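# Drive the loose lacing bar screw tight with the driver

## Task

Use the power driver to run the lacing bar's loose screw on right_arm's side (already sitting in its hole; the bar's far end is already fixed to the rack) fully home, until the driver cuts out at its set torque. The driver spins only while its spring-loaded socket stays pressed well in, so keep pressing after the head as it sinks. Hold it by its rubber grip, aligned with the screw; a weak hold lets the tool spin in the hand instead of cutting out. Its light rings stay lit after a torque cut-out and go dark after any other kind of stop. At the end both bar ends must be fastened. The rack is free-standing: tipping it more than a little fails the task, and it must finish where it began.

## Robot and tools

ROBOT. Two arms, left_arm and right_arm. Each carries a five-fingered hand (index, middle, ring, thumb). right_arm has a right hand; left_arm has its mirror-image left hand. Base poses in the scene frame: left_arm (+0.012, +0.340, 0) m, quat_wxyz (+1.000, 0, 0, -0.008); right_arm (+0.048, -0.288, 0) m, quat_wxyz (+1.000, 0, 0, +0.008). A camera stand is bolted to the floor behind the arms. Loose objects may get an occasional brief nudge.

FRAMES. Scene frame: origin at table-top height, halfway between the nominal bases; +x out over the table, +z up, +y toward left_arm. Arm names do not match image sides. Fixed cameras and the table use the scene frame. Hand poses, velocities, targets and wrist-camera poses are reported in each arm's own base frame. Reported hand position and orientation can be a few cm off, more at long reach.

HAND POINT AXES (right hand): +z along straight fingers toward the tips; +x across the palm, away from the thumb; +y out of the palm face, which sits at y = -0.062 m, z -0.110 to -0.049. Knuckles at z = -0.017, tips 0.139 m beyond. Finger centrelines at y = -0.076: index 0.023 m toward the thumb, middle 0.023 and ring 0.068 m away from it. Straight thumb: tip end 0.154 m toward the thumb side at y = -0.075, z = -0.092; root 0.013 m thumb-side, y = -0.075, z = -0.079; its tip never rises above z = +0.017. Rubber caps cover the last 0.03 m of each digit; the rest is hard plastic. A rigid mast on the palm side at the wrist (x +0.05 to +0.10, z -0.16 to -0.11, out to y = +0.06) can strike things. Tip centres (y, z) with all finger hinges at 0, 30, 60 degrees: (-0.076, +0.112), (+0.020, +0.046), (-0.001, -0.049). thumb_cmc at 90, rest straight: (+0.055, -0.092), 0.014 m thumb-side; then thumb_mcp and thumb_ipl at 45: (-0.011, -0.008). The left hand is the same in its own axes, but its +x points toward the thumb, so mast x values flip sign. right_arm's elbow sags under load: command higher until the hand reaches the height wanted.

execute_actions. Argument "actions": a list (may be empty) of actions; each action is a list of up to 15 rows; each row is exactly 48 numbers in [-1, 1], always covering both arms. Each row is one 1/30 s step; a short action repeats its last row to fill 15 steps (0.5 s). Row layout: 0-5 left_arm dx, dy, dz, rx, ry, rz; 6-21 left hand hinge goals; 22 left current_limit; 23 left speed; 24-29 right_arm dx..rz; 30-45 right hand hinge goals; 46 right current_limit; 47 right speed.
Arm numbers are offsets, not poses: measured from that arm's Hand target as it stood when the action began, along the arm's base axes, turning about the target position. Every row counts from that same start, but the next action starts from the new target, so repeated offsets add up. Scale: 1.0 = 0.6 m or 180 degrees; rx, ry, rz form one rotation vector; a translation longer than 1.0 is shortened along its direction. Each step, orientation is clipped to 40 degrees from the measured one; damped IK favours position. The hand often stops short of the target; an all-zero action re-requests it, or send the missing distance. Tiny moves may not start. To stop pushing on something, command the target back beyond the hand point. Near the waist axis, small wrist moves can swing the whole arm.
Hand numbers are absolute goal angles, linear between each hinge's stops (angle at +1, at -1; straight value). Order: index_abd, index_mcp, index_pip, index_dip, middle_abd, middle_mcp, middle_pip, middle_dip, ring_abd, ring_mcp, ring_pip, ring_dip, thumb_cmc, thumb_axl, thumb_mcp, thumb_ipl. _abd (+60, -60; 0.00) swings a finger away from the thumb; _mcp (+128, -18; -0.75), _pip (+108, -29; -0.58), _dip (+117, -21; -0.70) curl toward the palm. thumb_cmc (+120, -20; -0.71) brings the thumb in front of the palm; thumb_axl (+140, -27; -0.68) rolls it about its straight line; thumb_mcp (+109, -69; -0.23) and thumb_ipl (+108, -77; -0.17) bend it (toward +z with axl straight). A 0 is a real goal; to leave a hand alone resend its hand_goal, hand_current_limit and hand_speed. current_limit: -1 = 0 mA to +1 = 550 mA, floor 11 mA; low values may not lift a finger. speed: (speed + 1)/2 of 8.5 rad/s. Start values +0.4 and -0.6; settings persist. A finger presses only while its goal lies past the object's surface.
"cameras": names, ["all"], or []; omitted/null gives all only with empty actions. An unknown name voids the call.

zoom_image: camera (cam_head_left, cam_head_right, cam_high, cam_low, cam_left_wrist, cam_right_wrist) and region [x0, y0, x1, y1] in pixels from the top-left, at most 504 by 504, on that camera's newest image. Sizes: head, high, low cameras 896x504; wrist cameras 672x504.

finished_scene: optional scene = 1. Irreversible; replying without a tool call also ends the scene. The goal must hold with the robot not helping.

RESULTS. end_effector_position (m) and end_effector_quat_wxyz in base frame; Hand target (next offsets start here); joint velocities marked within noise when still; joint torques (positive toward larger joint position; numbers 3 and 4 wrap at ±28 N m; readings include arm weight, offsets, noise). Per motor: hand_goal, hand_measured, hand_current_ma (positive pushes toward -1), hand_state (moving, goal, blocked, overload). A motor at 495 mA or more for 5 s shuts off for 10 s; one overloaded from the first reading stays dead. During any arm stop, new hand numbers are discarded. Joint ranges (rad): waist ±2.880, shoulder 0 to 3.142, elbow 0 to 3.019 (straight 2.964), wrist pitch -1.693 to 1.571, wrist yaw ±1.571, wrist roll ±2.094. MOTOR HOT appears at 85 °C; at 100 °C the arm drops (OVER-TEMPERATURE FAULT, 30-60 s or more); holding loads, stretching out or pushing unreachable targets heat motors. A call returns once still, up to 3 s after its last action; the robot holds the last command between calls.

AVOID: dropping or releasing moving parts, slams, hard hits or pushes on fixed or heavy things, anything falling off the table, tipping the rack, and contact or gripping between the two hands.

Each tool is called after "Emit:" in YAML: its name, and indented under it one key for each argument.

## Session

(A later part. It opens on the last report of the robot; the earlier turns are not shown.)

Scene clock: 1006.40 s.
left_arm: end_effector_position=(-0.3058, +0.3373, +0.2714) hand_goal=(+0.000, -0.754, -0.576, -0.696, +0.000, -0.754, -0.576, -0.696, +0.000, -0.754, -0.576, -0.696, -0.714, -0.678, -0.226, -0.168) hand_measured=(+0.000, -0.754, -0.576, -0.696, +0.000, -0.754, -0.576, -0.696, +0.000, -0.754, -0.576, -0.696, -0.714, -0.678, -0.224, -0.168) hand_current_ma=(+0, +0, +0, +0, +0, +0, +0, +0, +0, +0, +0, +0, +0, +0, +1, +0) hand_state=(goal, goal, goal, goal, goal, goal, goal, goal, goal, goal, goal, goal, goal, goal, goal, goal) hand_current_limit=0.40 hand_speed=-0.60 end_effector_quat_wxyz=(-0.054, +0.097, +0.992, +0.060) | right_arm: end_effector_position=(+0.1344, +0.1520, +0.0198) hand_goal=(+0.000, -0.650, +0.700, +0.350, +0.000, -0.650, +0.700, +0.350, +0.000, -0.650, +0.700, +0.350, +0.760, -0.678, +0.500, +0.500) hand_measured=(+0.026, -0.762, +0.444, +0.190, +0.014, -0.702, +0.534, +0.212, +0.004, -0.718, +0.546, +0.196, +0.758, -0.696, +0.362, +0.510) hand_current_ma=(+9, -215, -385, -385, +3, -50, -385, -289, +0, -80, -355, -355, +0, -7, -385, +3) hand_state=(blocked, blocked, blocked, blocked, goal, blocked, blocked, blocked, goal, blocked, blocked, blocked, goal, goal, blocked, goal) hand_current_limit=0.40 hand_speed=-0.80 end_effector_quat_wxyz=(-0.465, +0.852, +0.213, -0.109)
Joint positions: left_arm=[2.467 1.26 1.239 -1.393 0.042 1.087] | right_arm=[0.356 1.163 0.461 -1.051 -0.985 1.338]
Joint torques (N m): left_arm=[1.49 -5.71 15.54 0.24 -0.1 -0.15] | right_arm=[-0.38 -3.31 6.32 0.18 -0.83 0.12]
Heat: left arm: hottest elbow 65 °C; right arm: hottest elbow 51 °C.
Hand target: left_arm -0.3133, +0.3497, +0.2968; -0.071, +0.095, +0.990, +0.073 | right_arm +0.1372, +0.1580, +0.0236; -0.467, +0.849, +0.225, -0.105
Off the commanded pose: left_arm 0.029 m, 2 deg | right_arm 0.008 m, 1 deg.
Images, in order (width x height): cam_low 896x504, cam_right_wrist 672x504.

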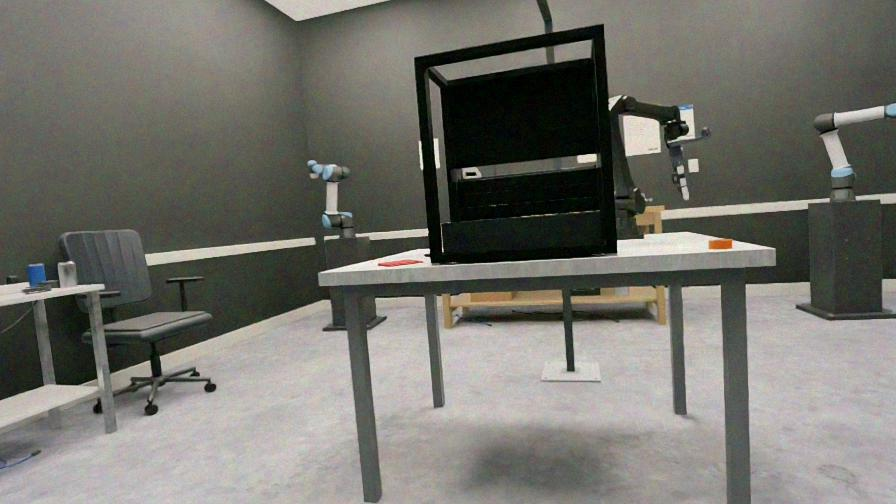

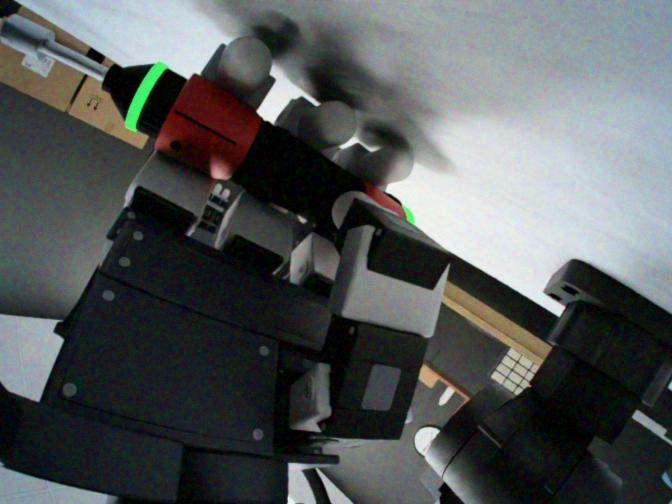

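Emit:
execute_actions:
  actions:
    - [[0,0,0,0,0,0,0,-0.754,-0.576,-0.696,0,-0.754,-0.576,-0.696,0,-0.754,-0.576,-0.696,-0.714,-0.678,-0.226,-0.168,0.4,-0.6,0,0,-0.017,0,0,0,0,-0.65,0.7,0.35,0,-0.65,0.7,0.35,0,-0.65,0.7,0.35,0.76,-0.678,0.5,0.5,0.4,-0.8]]
  cameras: ["cam_right_wrist","cam_high"]

Emit:
zoom_image:
  camera: "cam_high"
  region: [340, 280, 540, 400]

Scene clock: 1010.57 s.
left_arm: end_effector_position=(-0.3058, +0.3373, +0.2714) hand_goal=(+0.000, -0.754, -0.576, -0.696, +0.000, -0.754, -0.576, -0.696, +0.000, -0.754, -0.576, -0.696, -0.714, -0.678, -0.226, -0.168) hand_measured=(+0.000, -0.754, -0.576, -0.696, +0.000, -0.754, -0.576, -0.696, +0.000, -0.754, -0.576, -0.696, -0.714, -0.678, -0.224, -0.168) hand_current_ma=(+0, +0, +0, +0, +0, +0, +0, +0, +0, +0, +0, +0, +0, +0, +1, +0) hand_state=(goal, goal, goal, goal, goal, goal, goal, goal, goal, goal, goal, goal, goal, goal, goal, goal) hand_current_limit=0.40 hand_speed=-0.60 end_effector_quat_wxyz=(-0.054, +0.097, +0.992, +0.060) | right_arm: end_effector_position=(+0.1353, +0.1526, +0.0160) hand_goal=(+0.000, -0.650, +0.700, +0.350, +0.000, -0.650, +0.700, +0.350, +0.000, -0.650, +0.700, +0.350, +0.760, -0.678, +0.500, +0.500) hand_measured=(+0.026, -0.762, +0.444, +0.196, +0.014, -0.702, +0.534, +0.212, +0.004, -0.718, +0.546, +0.196, +0.758, -0.696, +0.362, +0.510) hand_current_ma=(+9, -215, -385, -362, +3, -49, -385, -289, +0, -80, -355, -355, +0, -7, -385, +4) hand_state=(blocked, blocked, blocked, blocked, goal, blocked, blocked, blocked, goal, blocked, blocked, blocked, goal, goal, blocked, goal) hand_current_limit=0.40 hand_speed=-0.80 end_effector_quat_wxyz=(-0.465, +0.853, +0.209, -0.109)
Joint positions: left_arm=[2.467 1.26 1.239 -1.393 0.042 1.087] | right_arm=[0.356 1.176 0.456 -1.027 -0.987 1.352]
Joint torques (N m): left_arm=[1.26 -5.48 15.64 0.25 -0.04 -0.2] | right_arm=[-0.21 -2.26 5.57 0.4 -0.76 0.01]
Heat: left arm: hottest elbow 65 °C; right arm: hottest elbow 51 °C.
Hand target: left_arm -0.3133, +0.3497, +0.2968; -0.071, +0.095, +0.990, +0.073 | right_arm +0.1372, +0.1580, +0.0134; -0.467, +0.849, +0.225, -0.105
Off the commanded pose: left_arm 0.029 m, 2 deg | right_arm 0.006 m, 2 deg.
Images, in order (width x height): cam_high 896x504, cam_right_wrist 672x504.

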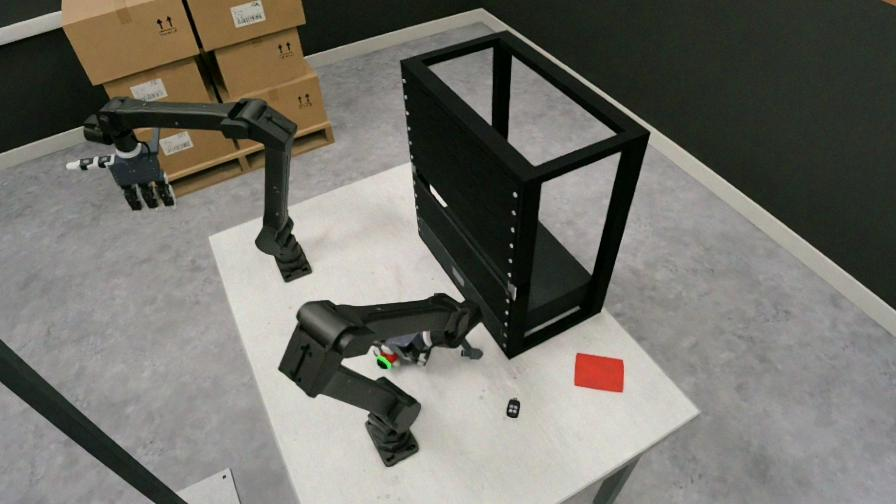

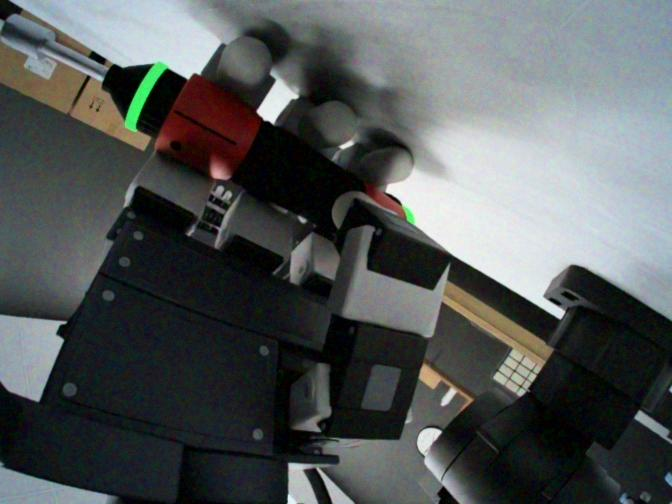

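Scaled by 2.520 from the camera's 896x504 image, which has a finer 1280x720 frame.

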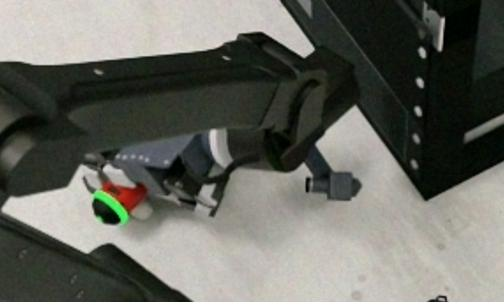

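Emit:
execute_actions:
  actions:
    - [[0,0,0,0,0,0,0,-0.754,-0.576,-0.696,0,-0.754,-0.576,-0.696,0,-0.754,-0.576,-0.696,-0.714,-0.678,-0.226,-0.168,0.4,-0.6,0,0,0,0,0,0,0,-0.85,0.40,0.17,0,-0.8,0.49,0.18,0,-0.8,0.5,0.17,0.75,-0.678,0.33,0.48,0.2,-0.93]]
  cameras: ["cam_right_wrist"]

Scene clock: 1016.37 s.
left_arm: end_effector_position=(-0.3058, +0.3373, +0.2714) hand_goal=(+0.000, -0.754, -0.576, -0.696, +0.000, -0.754, -0.576, -0.696, +0.000, -0.754, -0.576, -0.696, -0.714, -0.678, -0.226, -0.168) hand_measured=(+0.000, -0.754, -0.576, -0.696, +0.000, -0.754, -0.576, -0.696, +0.000, -0.754, -0.576, -0.696, -0.714, -0.678, -0.224, -0.168) hand_current_ma=(+0, +0, +0, +0, +0, +0, +0, +0, +0, +0, +0, +0, +0, +0, +1, +0) hand_state=(goal, goal, goal, goal, goal, goal, goal, goal, goal, goal, goal, goal, goal, goal, goal, goal) hand_current_limit=0.40 hand_speed=-0.60 end_effector_quat_wxyz=(-0.054, +0.097, +0.992, +0.060) | right_arm: end_effector_position=(+0.1360, +0.1523, +0.0147) hand_goal=(+0.000, -0.850, +0.400, +0.170, +0.000, -0.800, +0.490, +0.180, +0.000, -0.800, +0.500, +0.170, +0.750, -0.678, +0.330, +0.480) hand_measured=(+0.002, -0.796, +0.438, +0.208, +0.002, -0.784, +0.492, +0.178, +0.004, -0.798, +0.484, +0.162, +0.750, -0.684, +0.326, +0.510) hand_current_ma=(+0, +51, +22, +24, +0, +5, +0, +0, +0, +0, -4, -1, +0, -1, +0, +25) hand_state=(goal, blocked, blocked, blocked, goal, goal, goal, goal, goal, goal, goal, goal, goal, goal, goal, blocked) hand_current_limit=0.20 hand_speed=-0.93 end_effector_quat_wxyz=(-0.464, +0.854, +0.209, -0.109)
Joint positions: left_arm=[2.467 1.26 1.239 -1.393 0.042 1.087] | right_arm=[0.356 1.18 0.456 -1.022 -0.984 1.352]
Joint torques (N m): left_arm=[0.26 -5.89 15.6 0.13 -0.1 -0.18] | right_arm=[-0.56 -2.73 5.46 0.34 -0.91 -0.02]
Heat: left arm: hottest elbow 65 °C; right arm: hottest elbow 50 °C.
Hand target: left_arm -0.3133, +0.3497, +0.2968; -0.071, +0.095, +0.990, +0.073 | right_arm +0.1372, +0.1580, +0.0134; -0.467, +0.849, +0.225, -0.105
Off the commanded pose: left_arm 0.029 m, 2 deg | right_arm 0.006 m, 2 deg.
Images, in order (width x height): cam_right_wrist 672x504.

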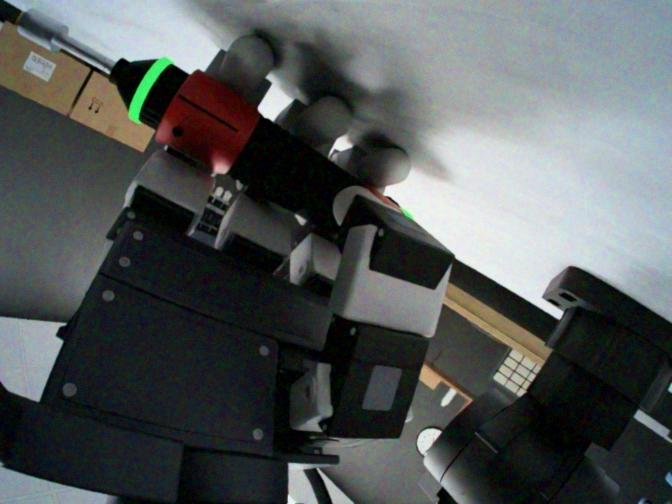

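Emit:
execute_actions:
  actions:
    - [[0,0,0,0,0,0,0,-0.754,-0.576,-0.696,0,-0.754,-0.576,-0.696,0,-0.754,-0.576,-0.696,-0.714,-0.678,-0.226,-0.168,0.4,-0.6,0,0,0.005,0,0,0,0,-0.95,0.35,0.17,0,-0.95,0.4,0.18,0,-0.95,0.4,0.17,0.75,-0.678,0.33,0.48,0.2,-0.9]]
    - [[0,0,0,0,0,0,0,-0.754,-0.576,-0.696,0,-0.754,-0.576,-0.696,0,-0.754,-0.576,-0.696,-0.714,-0.678,-0.226,-0.168,0.4,-0.6,0,0,0.005,0,0,0,0,-0.98,0.25,0.17,0,-0.98,0.3,0.18,0,-0.98,0.3,0.17,0.75,-0.678,0.33,0.48,0.2,-0.9]]
  cameras: ["cam_right_wrist"]

Scene clock: 1020.77 s.
left_arm: end_effector_position=(-0.3058, +0.3373, +0.2714) hand_goal=(+0.000, -0.754, -0.576, -0.696, +0.000, -0.754, -0.576, -0.696, +0.000, -0.754, -0.576, -0.696, -0.714, -0.678, -0.226, -0.168) hand_measured=(+0.000, -0.754, -0.576, -0.696, +0.000, -0.754, -0.576, -0.696, +0.000, -0.754, -0.576, -0.696, -0.714, -0.678, -0.224, -0.168) hand_current_ma=(+0, +0, +0, +0, +0, +0, +0, +0, +0, +0, +0, +0, +0, +0, +1, +0) hand_state=(goal, goal, goal, goal, goal, goal, goal, goal, goal, goal, goal, goal, goal, goal, goal, goal) hand_current_limit=0.40 hand_speed=-0.60 end_effector_quat_wxyz=(-0.054, +0.097, +0.992, +0.060) | right_arm: end_effector_position=(+0.1363, +0.1524, +0.0163) hand_goal=(+0.000, -0.980, +0.250, +0.170, +0.000, -0.980, +0.300, +0.180, +0.000, -0.980, +0.300, +0.170, +0.750, -0.678, +0.330, +0.480) hand_measured=(+0.002, -0.910, +0.370, +0.212, +0.002, -0.938, +0.356, +0.196, +0.004, -0.920, +0.360, +0.186, +0.748, -0.682, +0.320, +0.474) hand_current_ma=(+0, +88, +215, +29, +0, +33, +49, +5, +0, +66, +59, +4, +0, +0, -3, -1) hand_state=(goal, blocked, blocked, blocked, goal, blocked, blocked, goal, goal, blocked, blocked, goal, goal, goal, goal, goal) hand_current_limit=0.20 hand_speed=-0.90 end_effector_quat_wxyz=(-0.464, +0.854, +0.211, -0.106)
Joint positions: left_arm=[2.467 1.26 1.239 -1.393 0.042 1.087] | right_arm=[0.356 1.171 0.456 -1.025 -0.984 1.352]
Joint torques (N m): left_arm=[0.5 -5.3 15.6 0.38 0 -0.08] | right_arm=[-0.03 -3.43 6.23 -0.7 -0.95 0]
Heat: left arm: hottest elbow 65 °C; right arm: hottest elbow 49 °C.
Hand target: left_arm -0.3133, +0.3497, +0.2968; -0.071, +0.095, +0.990, +0.073 | right_arm +0.1372, +0.1580, +0.0194; -0.467, +0.849, +0.225, -0.105
Off the commanded pose: left_arm 0.029 m, 2 deg | right_arm 0.006 m, 2 deg.
Images, in order (width x height): cam_right_wrist 672x504.

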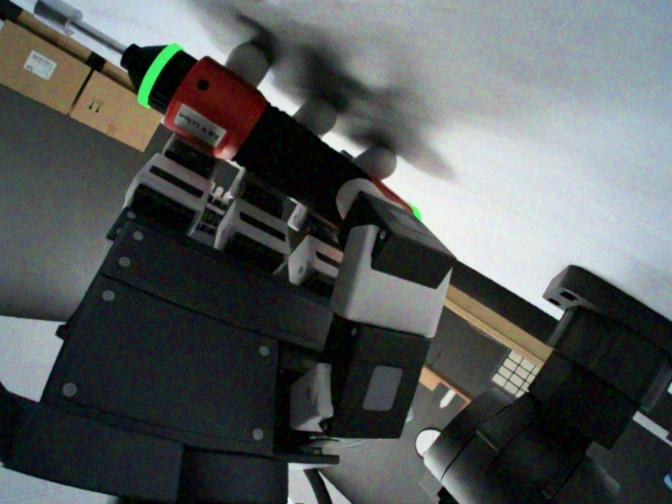

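Emit:
execute_actions:
  actions:
    - [[0,0,0,0,0,0,0,-0.754,-0.576,-0.696,0,-0.754,-0.576,-0.696,0,-0.754,-0.576,-0.696,-0.714,-0.678,-0.226,-0.168,0.4,-0.6,0,0,0.003,0,0,0,0,-1,0.2,0.17,0,-1,0.2,0.18,0,-1,0.2,0.17,0.75,-0.678,0.33,0.48,0.3,-0.9]]
    - [[0,0,0,0,0,0,0,-0.754,-0.576,-0.696,0,-0.754,-0.576,-0.696,0,-0.754,-0.576,-0.696,-0.714,-0.678,-0.226,-0.168,0.4,-0.6,0,0,0.003,0,0,0,0,-1,0.1,0.17,0,-1,0.1,0.18,0,-1,0.1,0.17,0.75,-0.678,0.33,0.48,0.3,-0.9]]
  cameras: ["cam_right_wrist","cam_head_right"]

Scene clock: 1026.57 s.
left_arm: end_effector_position=(-0.3058, +0.3373, +0.2714) hand_goal=(+0.000, -0.754, -0.576, -0.696, +0.000, -0.754, -0.576, -0.696, +0.000, -0.754, -0.576, -0.696, -0.714, -0.678, -0.226, -0.168) hand_measured=(+0.000, -0.754, -0.576, -0.696, +0.000, -0.754, -0.576, -0.696, +0.000, -0.754, -0.576, -0.696, -0.714, -0.678, -0.224, -0.168) hand_current_ma=(+0, +0, +0, +0, +0, +0, +0, +0, +0, +0, +0, +0, +0, +0, +1, +0) hand_state=(goal, goal, goal, goal, goal, goal, goal, goal, goal, goal, goal, goal, goal, goal, goal, goal) hand_current_limit=0.40 hand_speed=-0.60 end_effector_quat_wxyz=(-0.054, +0.097, +0.992, +0.060) | right_arm: end_effector_position=(+0.1352, +0.1520, +0.0193) hand_goal=(+0.000, -1.000, +0.100, +0.170, +0.000, -1.000, +0.100, +0.180, +0.000, -1.000, +0.100, +0.170, +0.750, -0.678, +0.330, +0.480) hand_measured=(+0.002, -0.936, +0.224, +0.218, +0.002, -0.954, +0.172, +0.210, +0.002, -0.982, +0.104, +0.172, +0.748, -0.680, +0.324, +0.476) hand_current_ma=(+0, +73, +229, +39, +0, +39, +82, +15, +0, +7, +0, +0, +0, +0, -1, +0) hand_state=(goal, blocked, blocked, blocked, goal, blocked, blocked, blocked, goal, goal, goal, goal, goal, goal, goal, goal) hand_current_limit=0.30 hand_speed=-0.90 end_effector_quat_wxyz=(-0.464, +0.854, +0.211, -0.106)
Joint positions: left_arm=[2.467 1.26 1.239 -1.393 0.042 1.087] | right_arm=[0.356 1.159 0.458 -1.039 -0.984 1.352]
Joint torques (N m): left_arm=[1.67 -5.3 15.5 0.06 -0.02 -0.16] | right_arm=[-0.38 -2.78 6.6 -0.66 -0.92 0]
Heat: left arm: hottest elbow 65 °C; right arm: hottest elbow 49 °C.
Hand target: left_arm -0.3133, +0.3497, +0.2968; -0.071, +0.095, +0.990, +0.073 | right_arm +0.1372, +0.1580, +0.0230; -0.467, +0.849, +0.225, -0.105
Off the commanded pose: left_arm 0.029 m, 2 deg | right_arm 0.007 m, 2 deg.
Images, in order (width x height): cam_head_right 896x504, cam_right_wrist 672x504.

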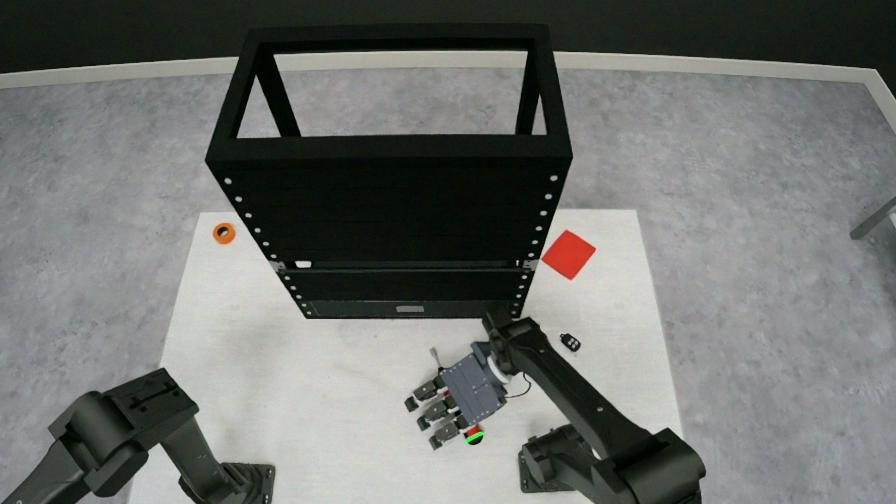

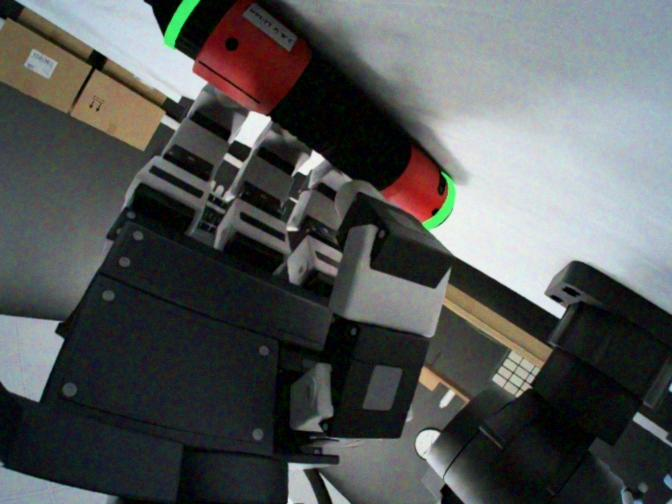

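Emit:
execute_actions:
  actions:
    - [[0,0,0,0,0,0,0,-0.754,-0.576,-0.696,0,-0.754,-0.576,-0.696,0,-0.754,-0.576,-0.696,-0.714,-0.678,-0.226,-0.168,0.4,-0.6,0,0,0.008,0,0,0,0,-1,-0.1,0.17,0,-1,-0.1,0.18,0,-1,-0.1,0.17,0.75,-0.678,0.28,0.45,0.3,-0.9]]
    - [[0,0,0,0,0,0,0,-0.754,-0.576,-0.696,0,-0.754,-0.576,-0.696,0,-0.754,-0.576,-0.696,-0.714,-0.678,-0.226,-0.168,0.4,-0.6,0,0,0.01,0,0,0,0,-1,-0.25,0.1,0,-1,-0.25,0.1,0,-1,-0.25,0.1,0.75,-0.678,0.25,0.4,0.3,-0.9]]
  cameras: ["cam_right_wrist","cam_head_right"]

Emit:
zoom_image:
  camera: "cam_head_right"
  region: [390, 320, 540, 460]

Scene clock: 1032.57 s.
left_arm: end_effector_position=(-0.3058, +0.3373, +0.2714) hand_goal=(+0.000, -0.754, -0.576, -0.696, +0.000, -0.754, -0.576, -0.696, +0.000, -0.754, -0.576, -0.696, -0.714, -0.678, -0.226, -0.168) hand_measured=(+0.000, -0.754, -0.576, -0.696, +0.000, -0.754, -0.576, -0.696, +0.000, -0.754, -0.576, -0.696, -0.714, -0.678, -0.224, -0.168) hand_current_ma=(+0, +0, +0, +0, +0, +0, +0, +0, +0, +0, +0, +0, +0, +0, +1, +0) hand_state=(goal, goal, goal, goal, goal, goal, goal, goal, goal, goal, goal, goal, goal, goal, goal, goal) hand_current_limit=0.40 hand_speed=-0.60 end_effector_quat_wxyz=(-0.054, +0.097, +0.992, +0.060) | right_arm: end_effector_position=(+0.1314, +0.1509, +0.0230) hand_goal=(+0.000, -1.000, -0.250, +0.100, +0.000, -1.000, -0.250, +0.100, +0.000, -1.000, -0.250, +0.100, +0.750, -0.678, +0.250, +0.400) hand_measured=(+0.002, -0.978, -0.244, +0.104, +0.002, -0.978, -0.244, +0.102, +0.002, -0.982, -0.244, +0.104, +0.748, -0.680, +0.250, +0.402) hand_current_ma=(+0, +9, +1, +0, +0, +9, +1, +0, +0, +7, +1, +0, +0, +0, +0, +0) hand_state=(goal, blocked, goal, goal, goal, blocked, goal, goal, goal, goal, goal, goal, goal, goal, goal, goal) hand_current_limit=0.30 hand_speed=-0.90 end_effector_quat_wxyz=(-0.464, +0.853, +0.211, -0.111)
Joint positions: left_arm=[2.467 1.26 1.239 -1.393 0.042 1.087] | right_arm=[0.357 1.145 0.459 -1.067 -0.984 1.346]
Joint torques (N m): left_arm=[0.91 -6.53 15.71 0.12 -0.05 -0.18] | right_arm=[-0.44 -4.07 8.05 -0.81 -0.95 0]
Heat: left arm: hottest elbow 65 °C; right arm: hottest elbow 48 °C.
Hand target: left_arm -0.3133, +0.3497, +0.2968; -0.071, +0.095, +0.990, +0.073 | right_arm +0.1372, +0.1580, +0.0338; -0.467, +0.849, +0.225, -0.105
Off the commanded pose: left_arm 0.029 m, 2 deg | right_arm 0.014 m, 2 deg.
Images, in order (width x height): cam_head_right 896x504, cam_right_wrist 672x504.

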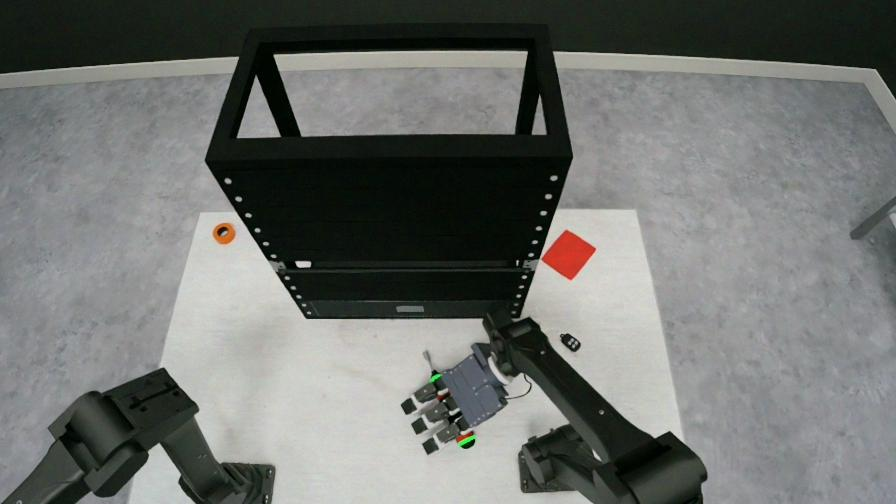

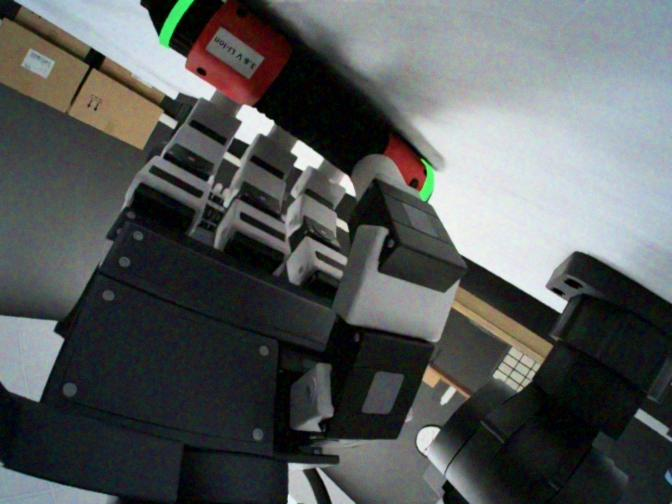

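Scaled by 3.360 from the camera's 896x504 image, which has a finer 1280x720 frame.

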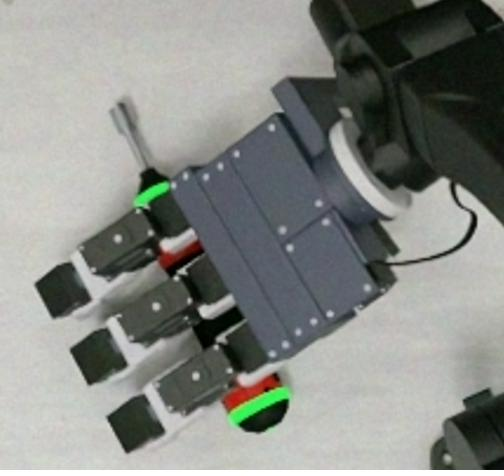

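Emit:
execute_actions:
  actions:
    - [[0,0,0,0,0,0,0,-0.754,-0.576,-0.696,0,-0.754,-0.576,-0.696,0,-0.754,-0.576,-0.696,-0.714,-0.678,-0.226,-0.168,0.4,-0.6,-0.008,0.008,0.01,0,0,0,0,-1,-0.4,-0.1,0,-1,-0.4,-0.1,0,-1,-0.4,-0.1,0.75,-0.678,0.1,0.25,0.3,-0.85]]
    - [[0,0,0,0,0,0,0,-0.754,-0.576,-0.696,0,-0.754,-0.576,-0.696,0,-0.754,-0.576,-0.696,-0.714,-0.678,-0.226,-0.168,0.4,-0.6,-0.008,0.0,0.02,0,0,0,0,-1,-0.4,-0.1,0,-1,-0.4,-0.1,0,-1,-0.4,-0.1,0.75,-0.678,-0.05,0.1,0.3,-0.85]]
  cameras: ["cam_right_wrist","cam_head_right"]

Emit:
zoom_image:
  camera: "cam_head_right"
  region: [390, 320, 540, 460]

Scene clock: 1039.87 s.
left_arm: end_effector_position=(-0.3058, +0.3373, +0.2714) hand_goal=(+0.000, -0.754, -0.576, -0.696, +0.000, -0.754, -0.576, -0.696, +0.000, -0.754, -0.576, -0.696, -0.714, -0.678, -0.226, -0.168) hand_measured=(+0.000, -0.754, -0.576, -0.696, +0.000, -0.754, -0.576, -0.696, +0.000, -0.754, -0.576, -0.696, -0.714, -0.678, -0.224, -0.168) hand_current_ma=(+0, +0, +0, +0, +0, +0, +0, +0, +0, +0, +0, +0, +0, +0, +1, +0) hand_state=(goal, goal, goal, goal, goal, goal, goal, goal, goal, goal, goal, goal, goal, goal, goal, goal) hand_current_limit=0.40 hand_speed=-0.60 end_effector_quat_wxyz=(-0.054, +0.097, +0.992, +0.060) | right_arm: end_effector_position=(+0.1196, +0.1535, +0.0386) hand_goal=(+0.000, -1.000, -0.400, -0.100, +0.000, -1.000, -0.400, -0.100, +0.000, -1.000, -0.400, -0.100, +0.750, -0.678, -0.050, +0.100) hand_measured=(+0.002, -0.978, -0.392, -0.096, +0.002, -0.978, -0.392, -0.096, +0.002, -0.982, -0.392, -0.096, +0.748, -0.680, -0.046, +0.102) hand_current_ma=(+0, +9, +1, +0, +0, +8, +1, +0, +0, +7, +1, +0, +0, +0, +0, +0) hand_state=(goal, blocked, goal, goal, goal, blocked, goal, goal, goal, goal, goal, goal, goal, goal, goal, goal) hand_current_limit=0.30 hand_speed=-0.85 end_effector_quat_wxyz=(-0.461, +0.853, +0.215, -0.114)
Joint positions: left_arm=[2.467 1.26 1.239 -1.393 0.042 1.087] | right_arm=[0.396 1.06 0.459 -1.11 -0.984 1.398]
Joint torques (N m): left_arm=[1.55 -5.25 15.66 0.09 -0.07 -0.15] | right_arm=[-0.26 -3.37 8.99 -0.73 -1.13 0.13]
Heat: left arm: hottest elbow 66 °C; right arm: hottest elbow 47 °C.
Hand target: left_arm -0.3133, +0.3497, +0.2968; -0.071, +0.095, +0.990, +0.073 | right_arm +0.1276, +0.1628, +0.0518; -0.467, +0.849, +0.225, -0.105
Off the commanded pose: left_arm 0.029 m, 2 deg | right_arm 0.018 m, 2 deg.
Images, in order (width x height): cam_head_right 896x504, cam_right_wrist 672x504.

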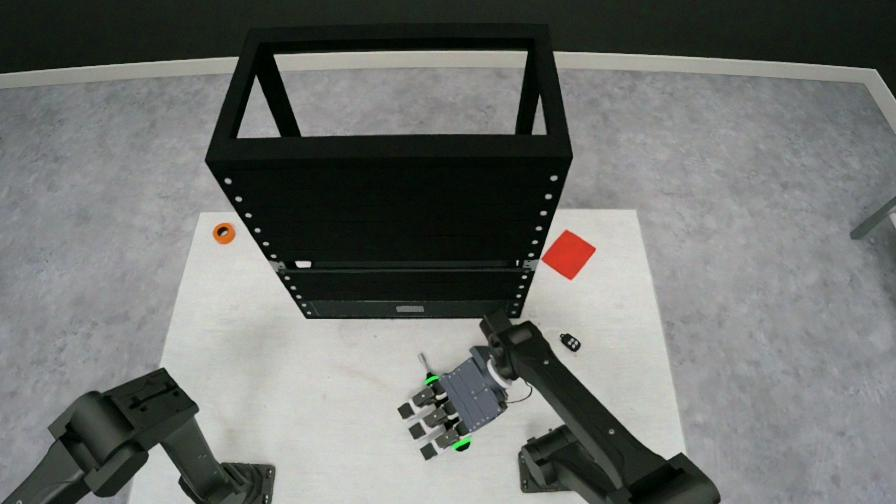

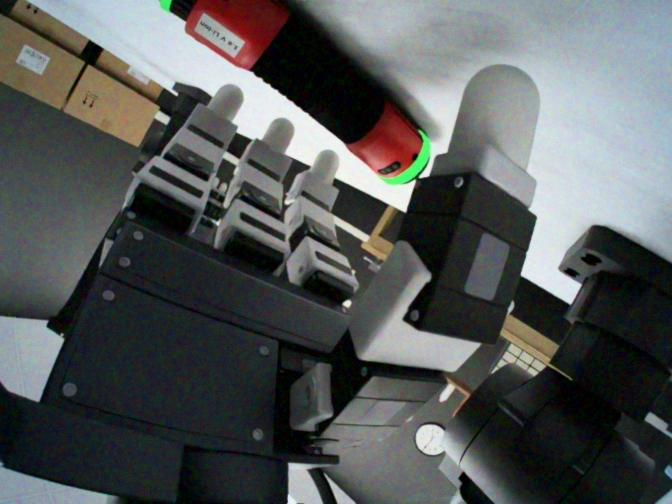

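Scaled by 3.360 from the camera's 896x504 image, which has a finer 1280x720 frame.

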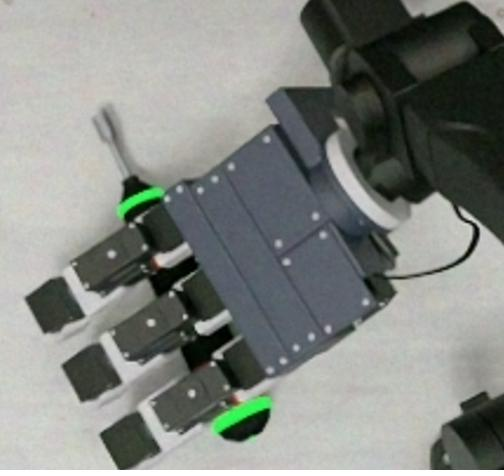

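Emit:
execute_actions:
  actions:
    - [[0,0,0,0,0,0,0,-0.754,-0.576,-0.696,0,-0.754,-0.576,-0.696,0,-0.754,-0.576,-0.696,-0.714,-0.678,-0.226,-0.168,0.4,-0.6,0,0,0.05,0,0,0,0,-1,-0.4,-0.3,0,-1,-0.4,-0.3,0,-1,-0.4,-0.3,0.6,-0.678,-0.2,-0.1,0.3,-0.8]]
    - [[0,0,0,0,0,0,0,-0.754,-0.576,-0.696,0,-0.754,-0.576,-0.696,0,-0.754,-0.576,-0.696,-0.714,-0.678,-0.226,-0.168,0.4,-0.6,0,0,0.08,0,0,0,0,-0.9,-0.5,-0.5,0,-0.9,-0.5,-0.5,0,-0.9,-0.5,-0.5,0.3,-0.678,-0.226,-0.168,0.3,-0.8]]
    - [[0,0,0,0,0,0,0,-0.754,-0.576,-0.696,0,-0.754,-0.576,-0.696,0,-0.754,-0.576,-0.696,-0.714,-0.678,-0.226,-0.168,0.4,-0.6,-0.03,-0.03,0.08,0,0,0,0,-0.9,-0.5,-0.5,0,-0.9,-0.5,-0.5,0,-0.9,-0.5,-0.5,0,-0.678,-0.226,-0.168,0.3,-0.8]]
  cameras: ["cam_right_wrist","cam_head_right","cam_head_left","cam_high"]

Emit:
zoom_image:
  camera: "cam_head_right"
  region: [505, 240, 555, 290]

Emit:
zoom_image:
  camera: "cam_high"
  region: [490, 270, 540, 320]

Emit:
zoom_image:
  camera: "cam_head_left"
  region: [520, 250, 580, 300]

Scene clock: 1049.50 s.
left_arm: end_effector_position=(-0.3058, +0.3373, +0.2714) hand_goal=(+0.000, -0.754, -0.576, -0.696, +0.000, -0.754, -0.576, -0.696, +0.000, -0.754, -0.576, -0.696, -0.714, -0.678, -0.226, -0.168) hand_measured=(+0.000, -0.754, -0.576, -0.696, +0.000, -0.754, -0.576, -0.696, +0.000, -0.754, -0.576, -0.696, -0.714, -0.678, -0.224, -0.168) hand_current_ma=(+0, +0, +0, +0, +0, +0, +0, +0, +0, +0, +0, +0, +0, +0, +1, +0) hand_state=(goal, goal, goal, goal, goal, goal, goal, goal, goal, goal, goal, goal, goal, goal, goal, goal) hand_current_limit=0.40 hand_speed=-0.60 end_effector_quat_wxyz=(-0.054, +0.097, +0.992, +0.060) | right_arm: end_effector_position=(+0.0956, +0.1429, +0.1581) hand_goal=(+0.000, -0.900, -0.500, -0.500, +0.000, -0.900, -0.500, -0.500, +0.000, -0.900, -0.500, -0.500, +0.000, -0.678, -0.226, -0.168) hand_measured=(+0.002, -0.892, -0.492, -0.496, +0.002, -0.892, -0.494, -0.496, +0.002, -0.892, -0.494, -0.496, +0.014, -0.680, -0.220, -0.166) hand_current_ma=(+0, +2, +1, +0, +0, +1, +1, +0, +0, +1, +1, +0, +3, +0, +1, +0) hand_state=(goal, goal, goal, goal, goal, goal, goal, goal, goal, goal, goal, goal, goal, goal, goal, goal) hand_current_limit=0.30 hand_speed=-0.80 end_effector_quat_wxyz=(-0.462, +0.849, +0.223, -0.125)
Joint positions: left_arm=[2.467 1.26 1.239 -1.393 0.042 1.087] | right_arm=[0.391 0.83 0.673 -1.613 -0.985 1.34]
Joint torques (N m): left_arm=[1.08 -5.36 15.56 0.25 -0.05 -0.17] | right_arm=[-2.32 -0.5 12.27 -0.99 -0.74 0]
Heat: left arm: hottest elbow 66 °C; right arm: hottest elbow 47 °C.
Hand target: left_arm -0.3133, +0.3497, +0.2968; -0.071, +0.095, +0.990, +0.073 | right_arm +0.1096, +0.1448, +0.1778; -0.467, +0.849, +0.225, -0.105
Off the commanded pose: left_arm 0.029 m, 2 deg | right_arm 0.024 m, 2 deg.
Images, in order (width x height): cam_head_left 896x504, cam_head_right 896x504, cam_high 896x504, cam_right_wrist 672x504.

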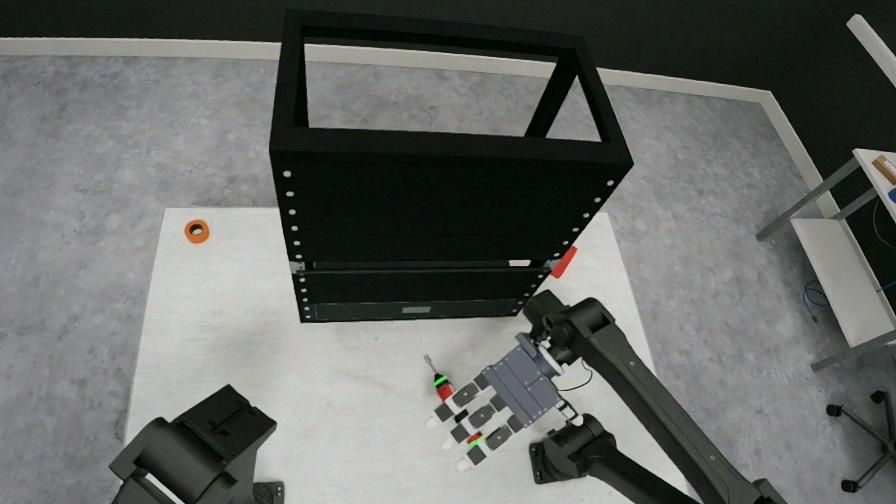

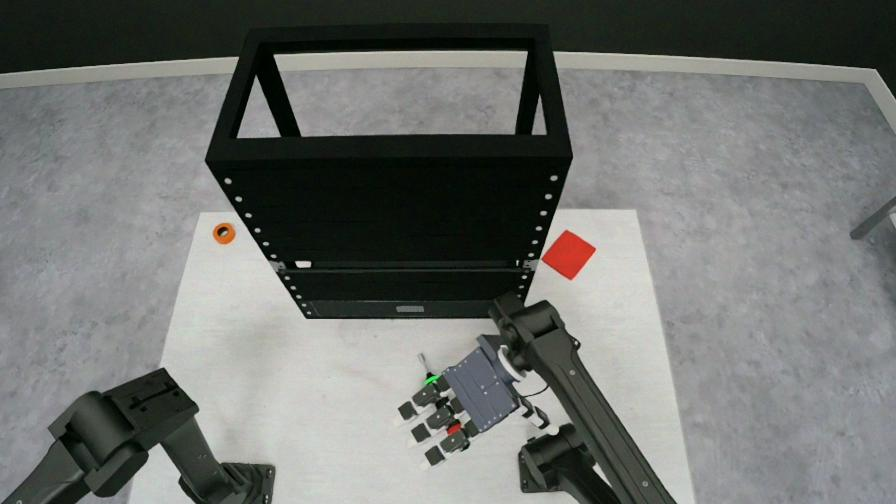

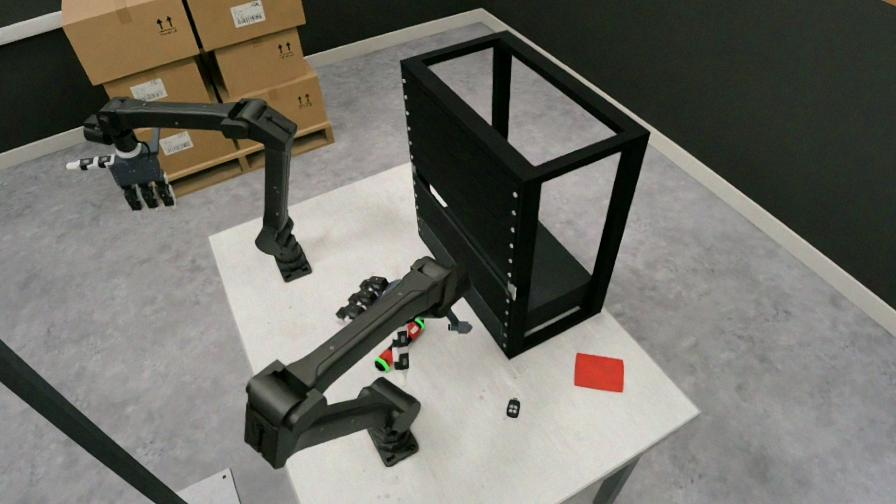

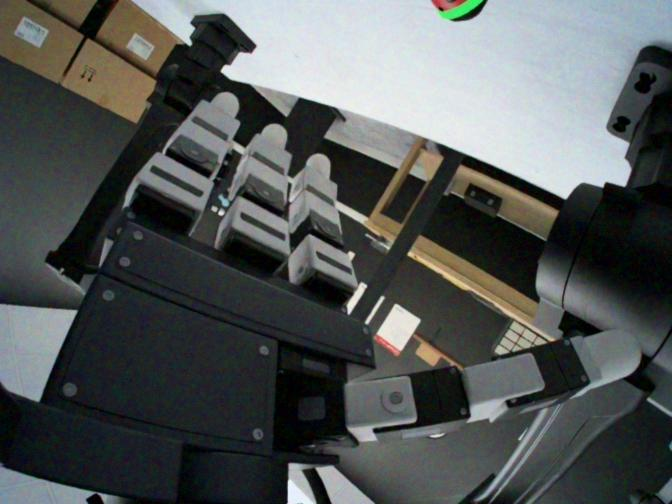

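Scaled by 10.080 from the camera's 896x504 image, which has a finer 1280x720 frame.

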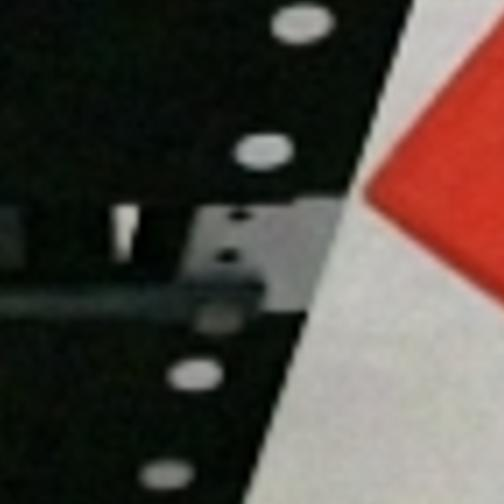

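Scaled by 10.080 from the camera's 896x504 image, which has a finer 1280x720 frame.

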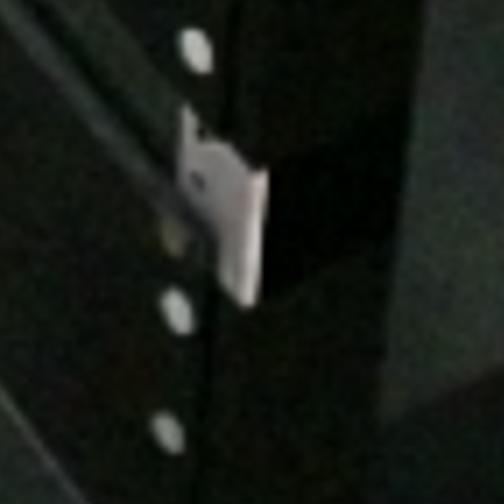

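Scaled by 8.400 from the camera's 896x504 image, which has a finer 1280x720 frame.

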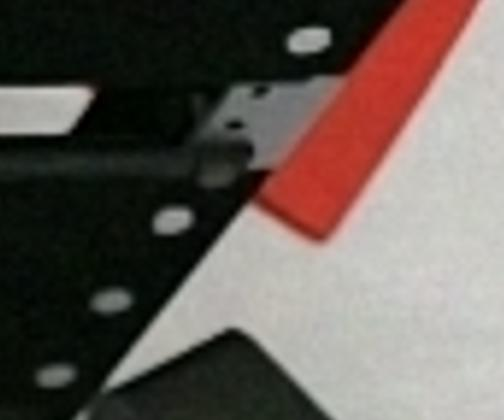

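Emit:
finished_scene:
  scene: 1

The scene is finished: the task was done.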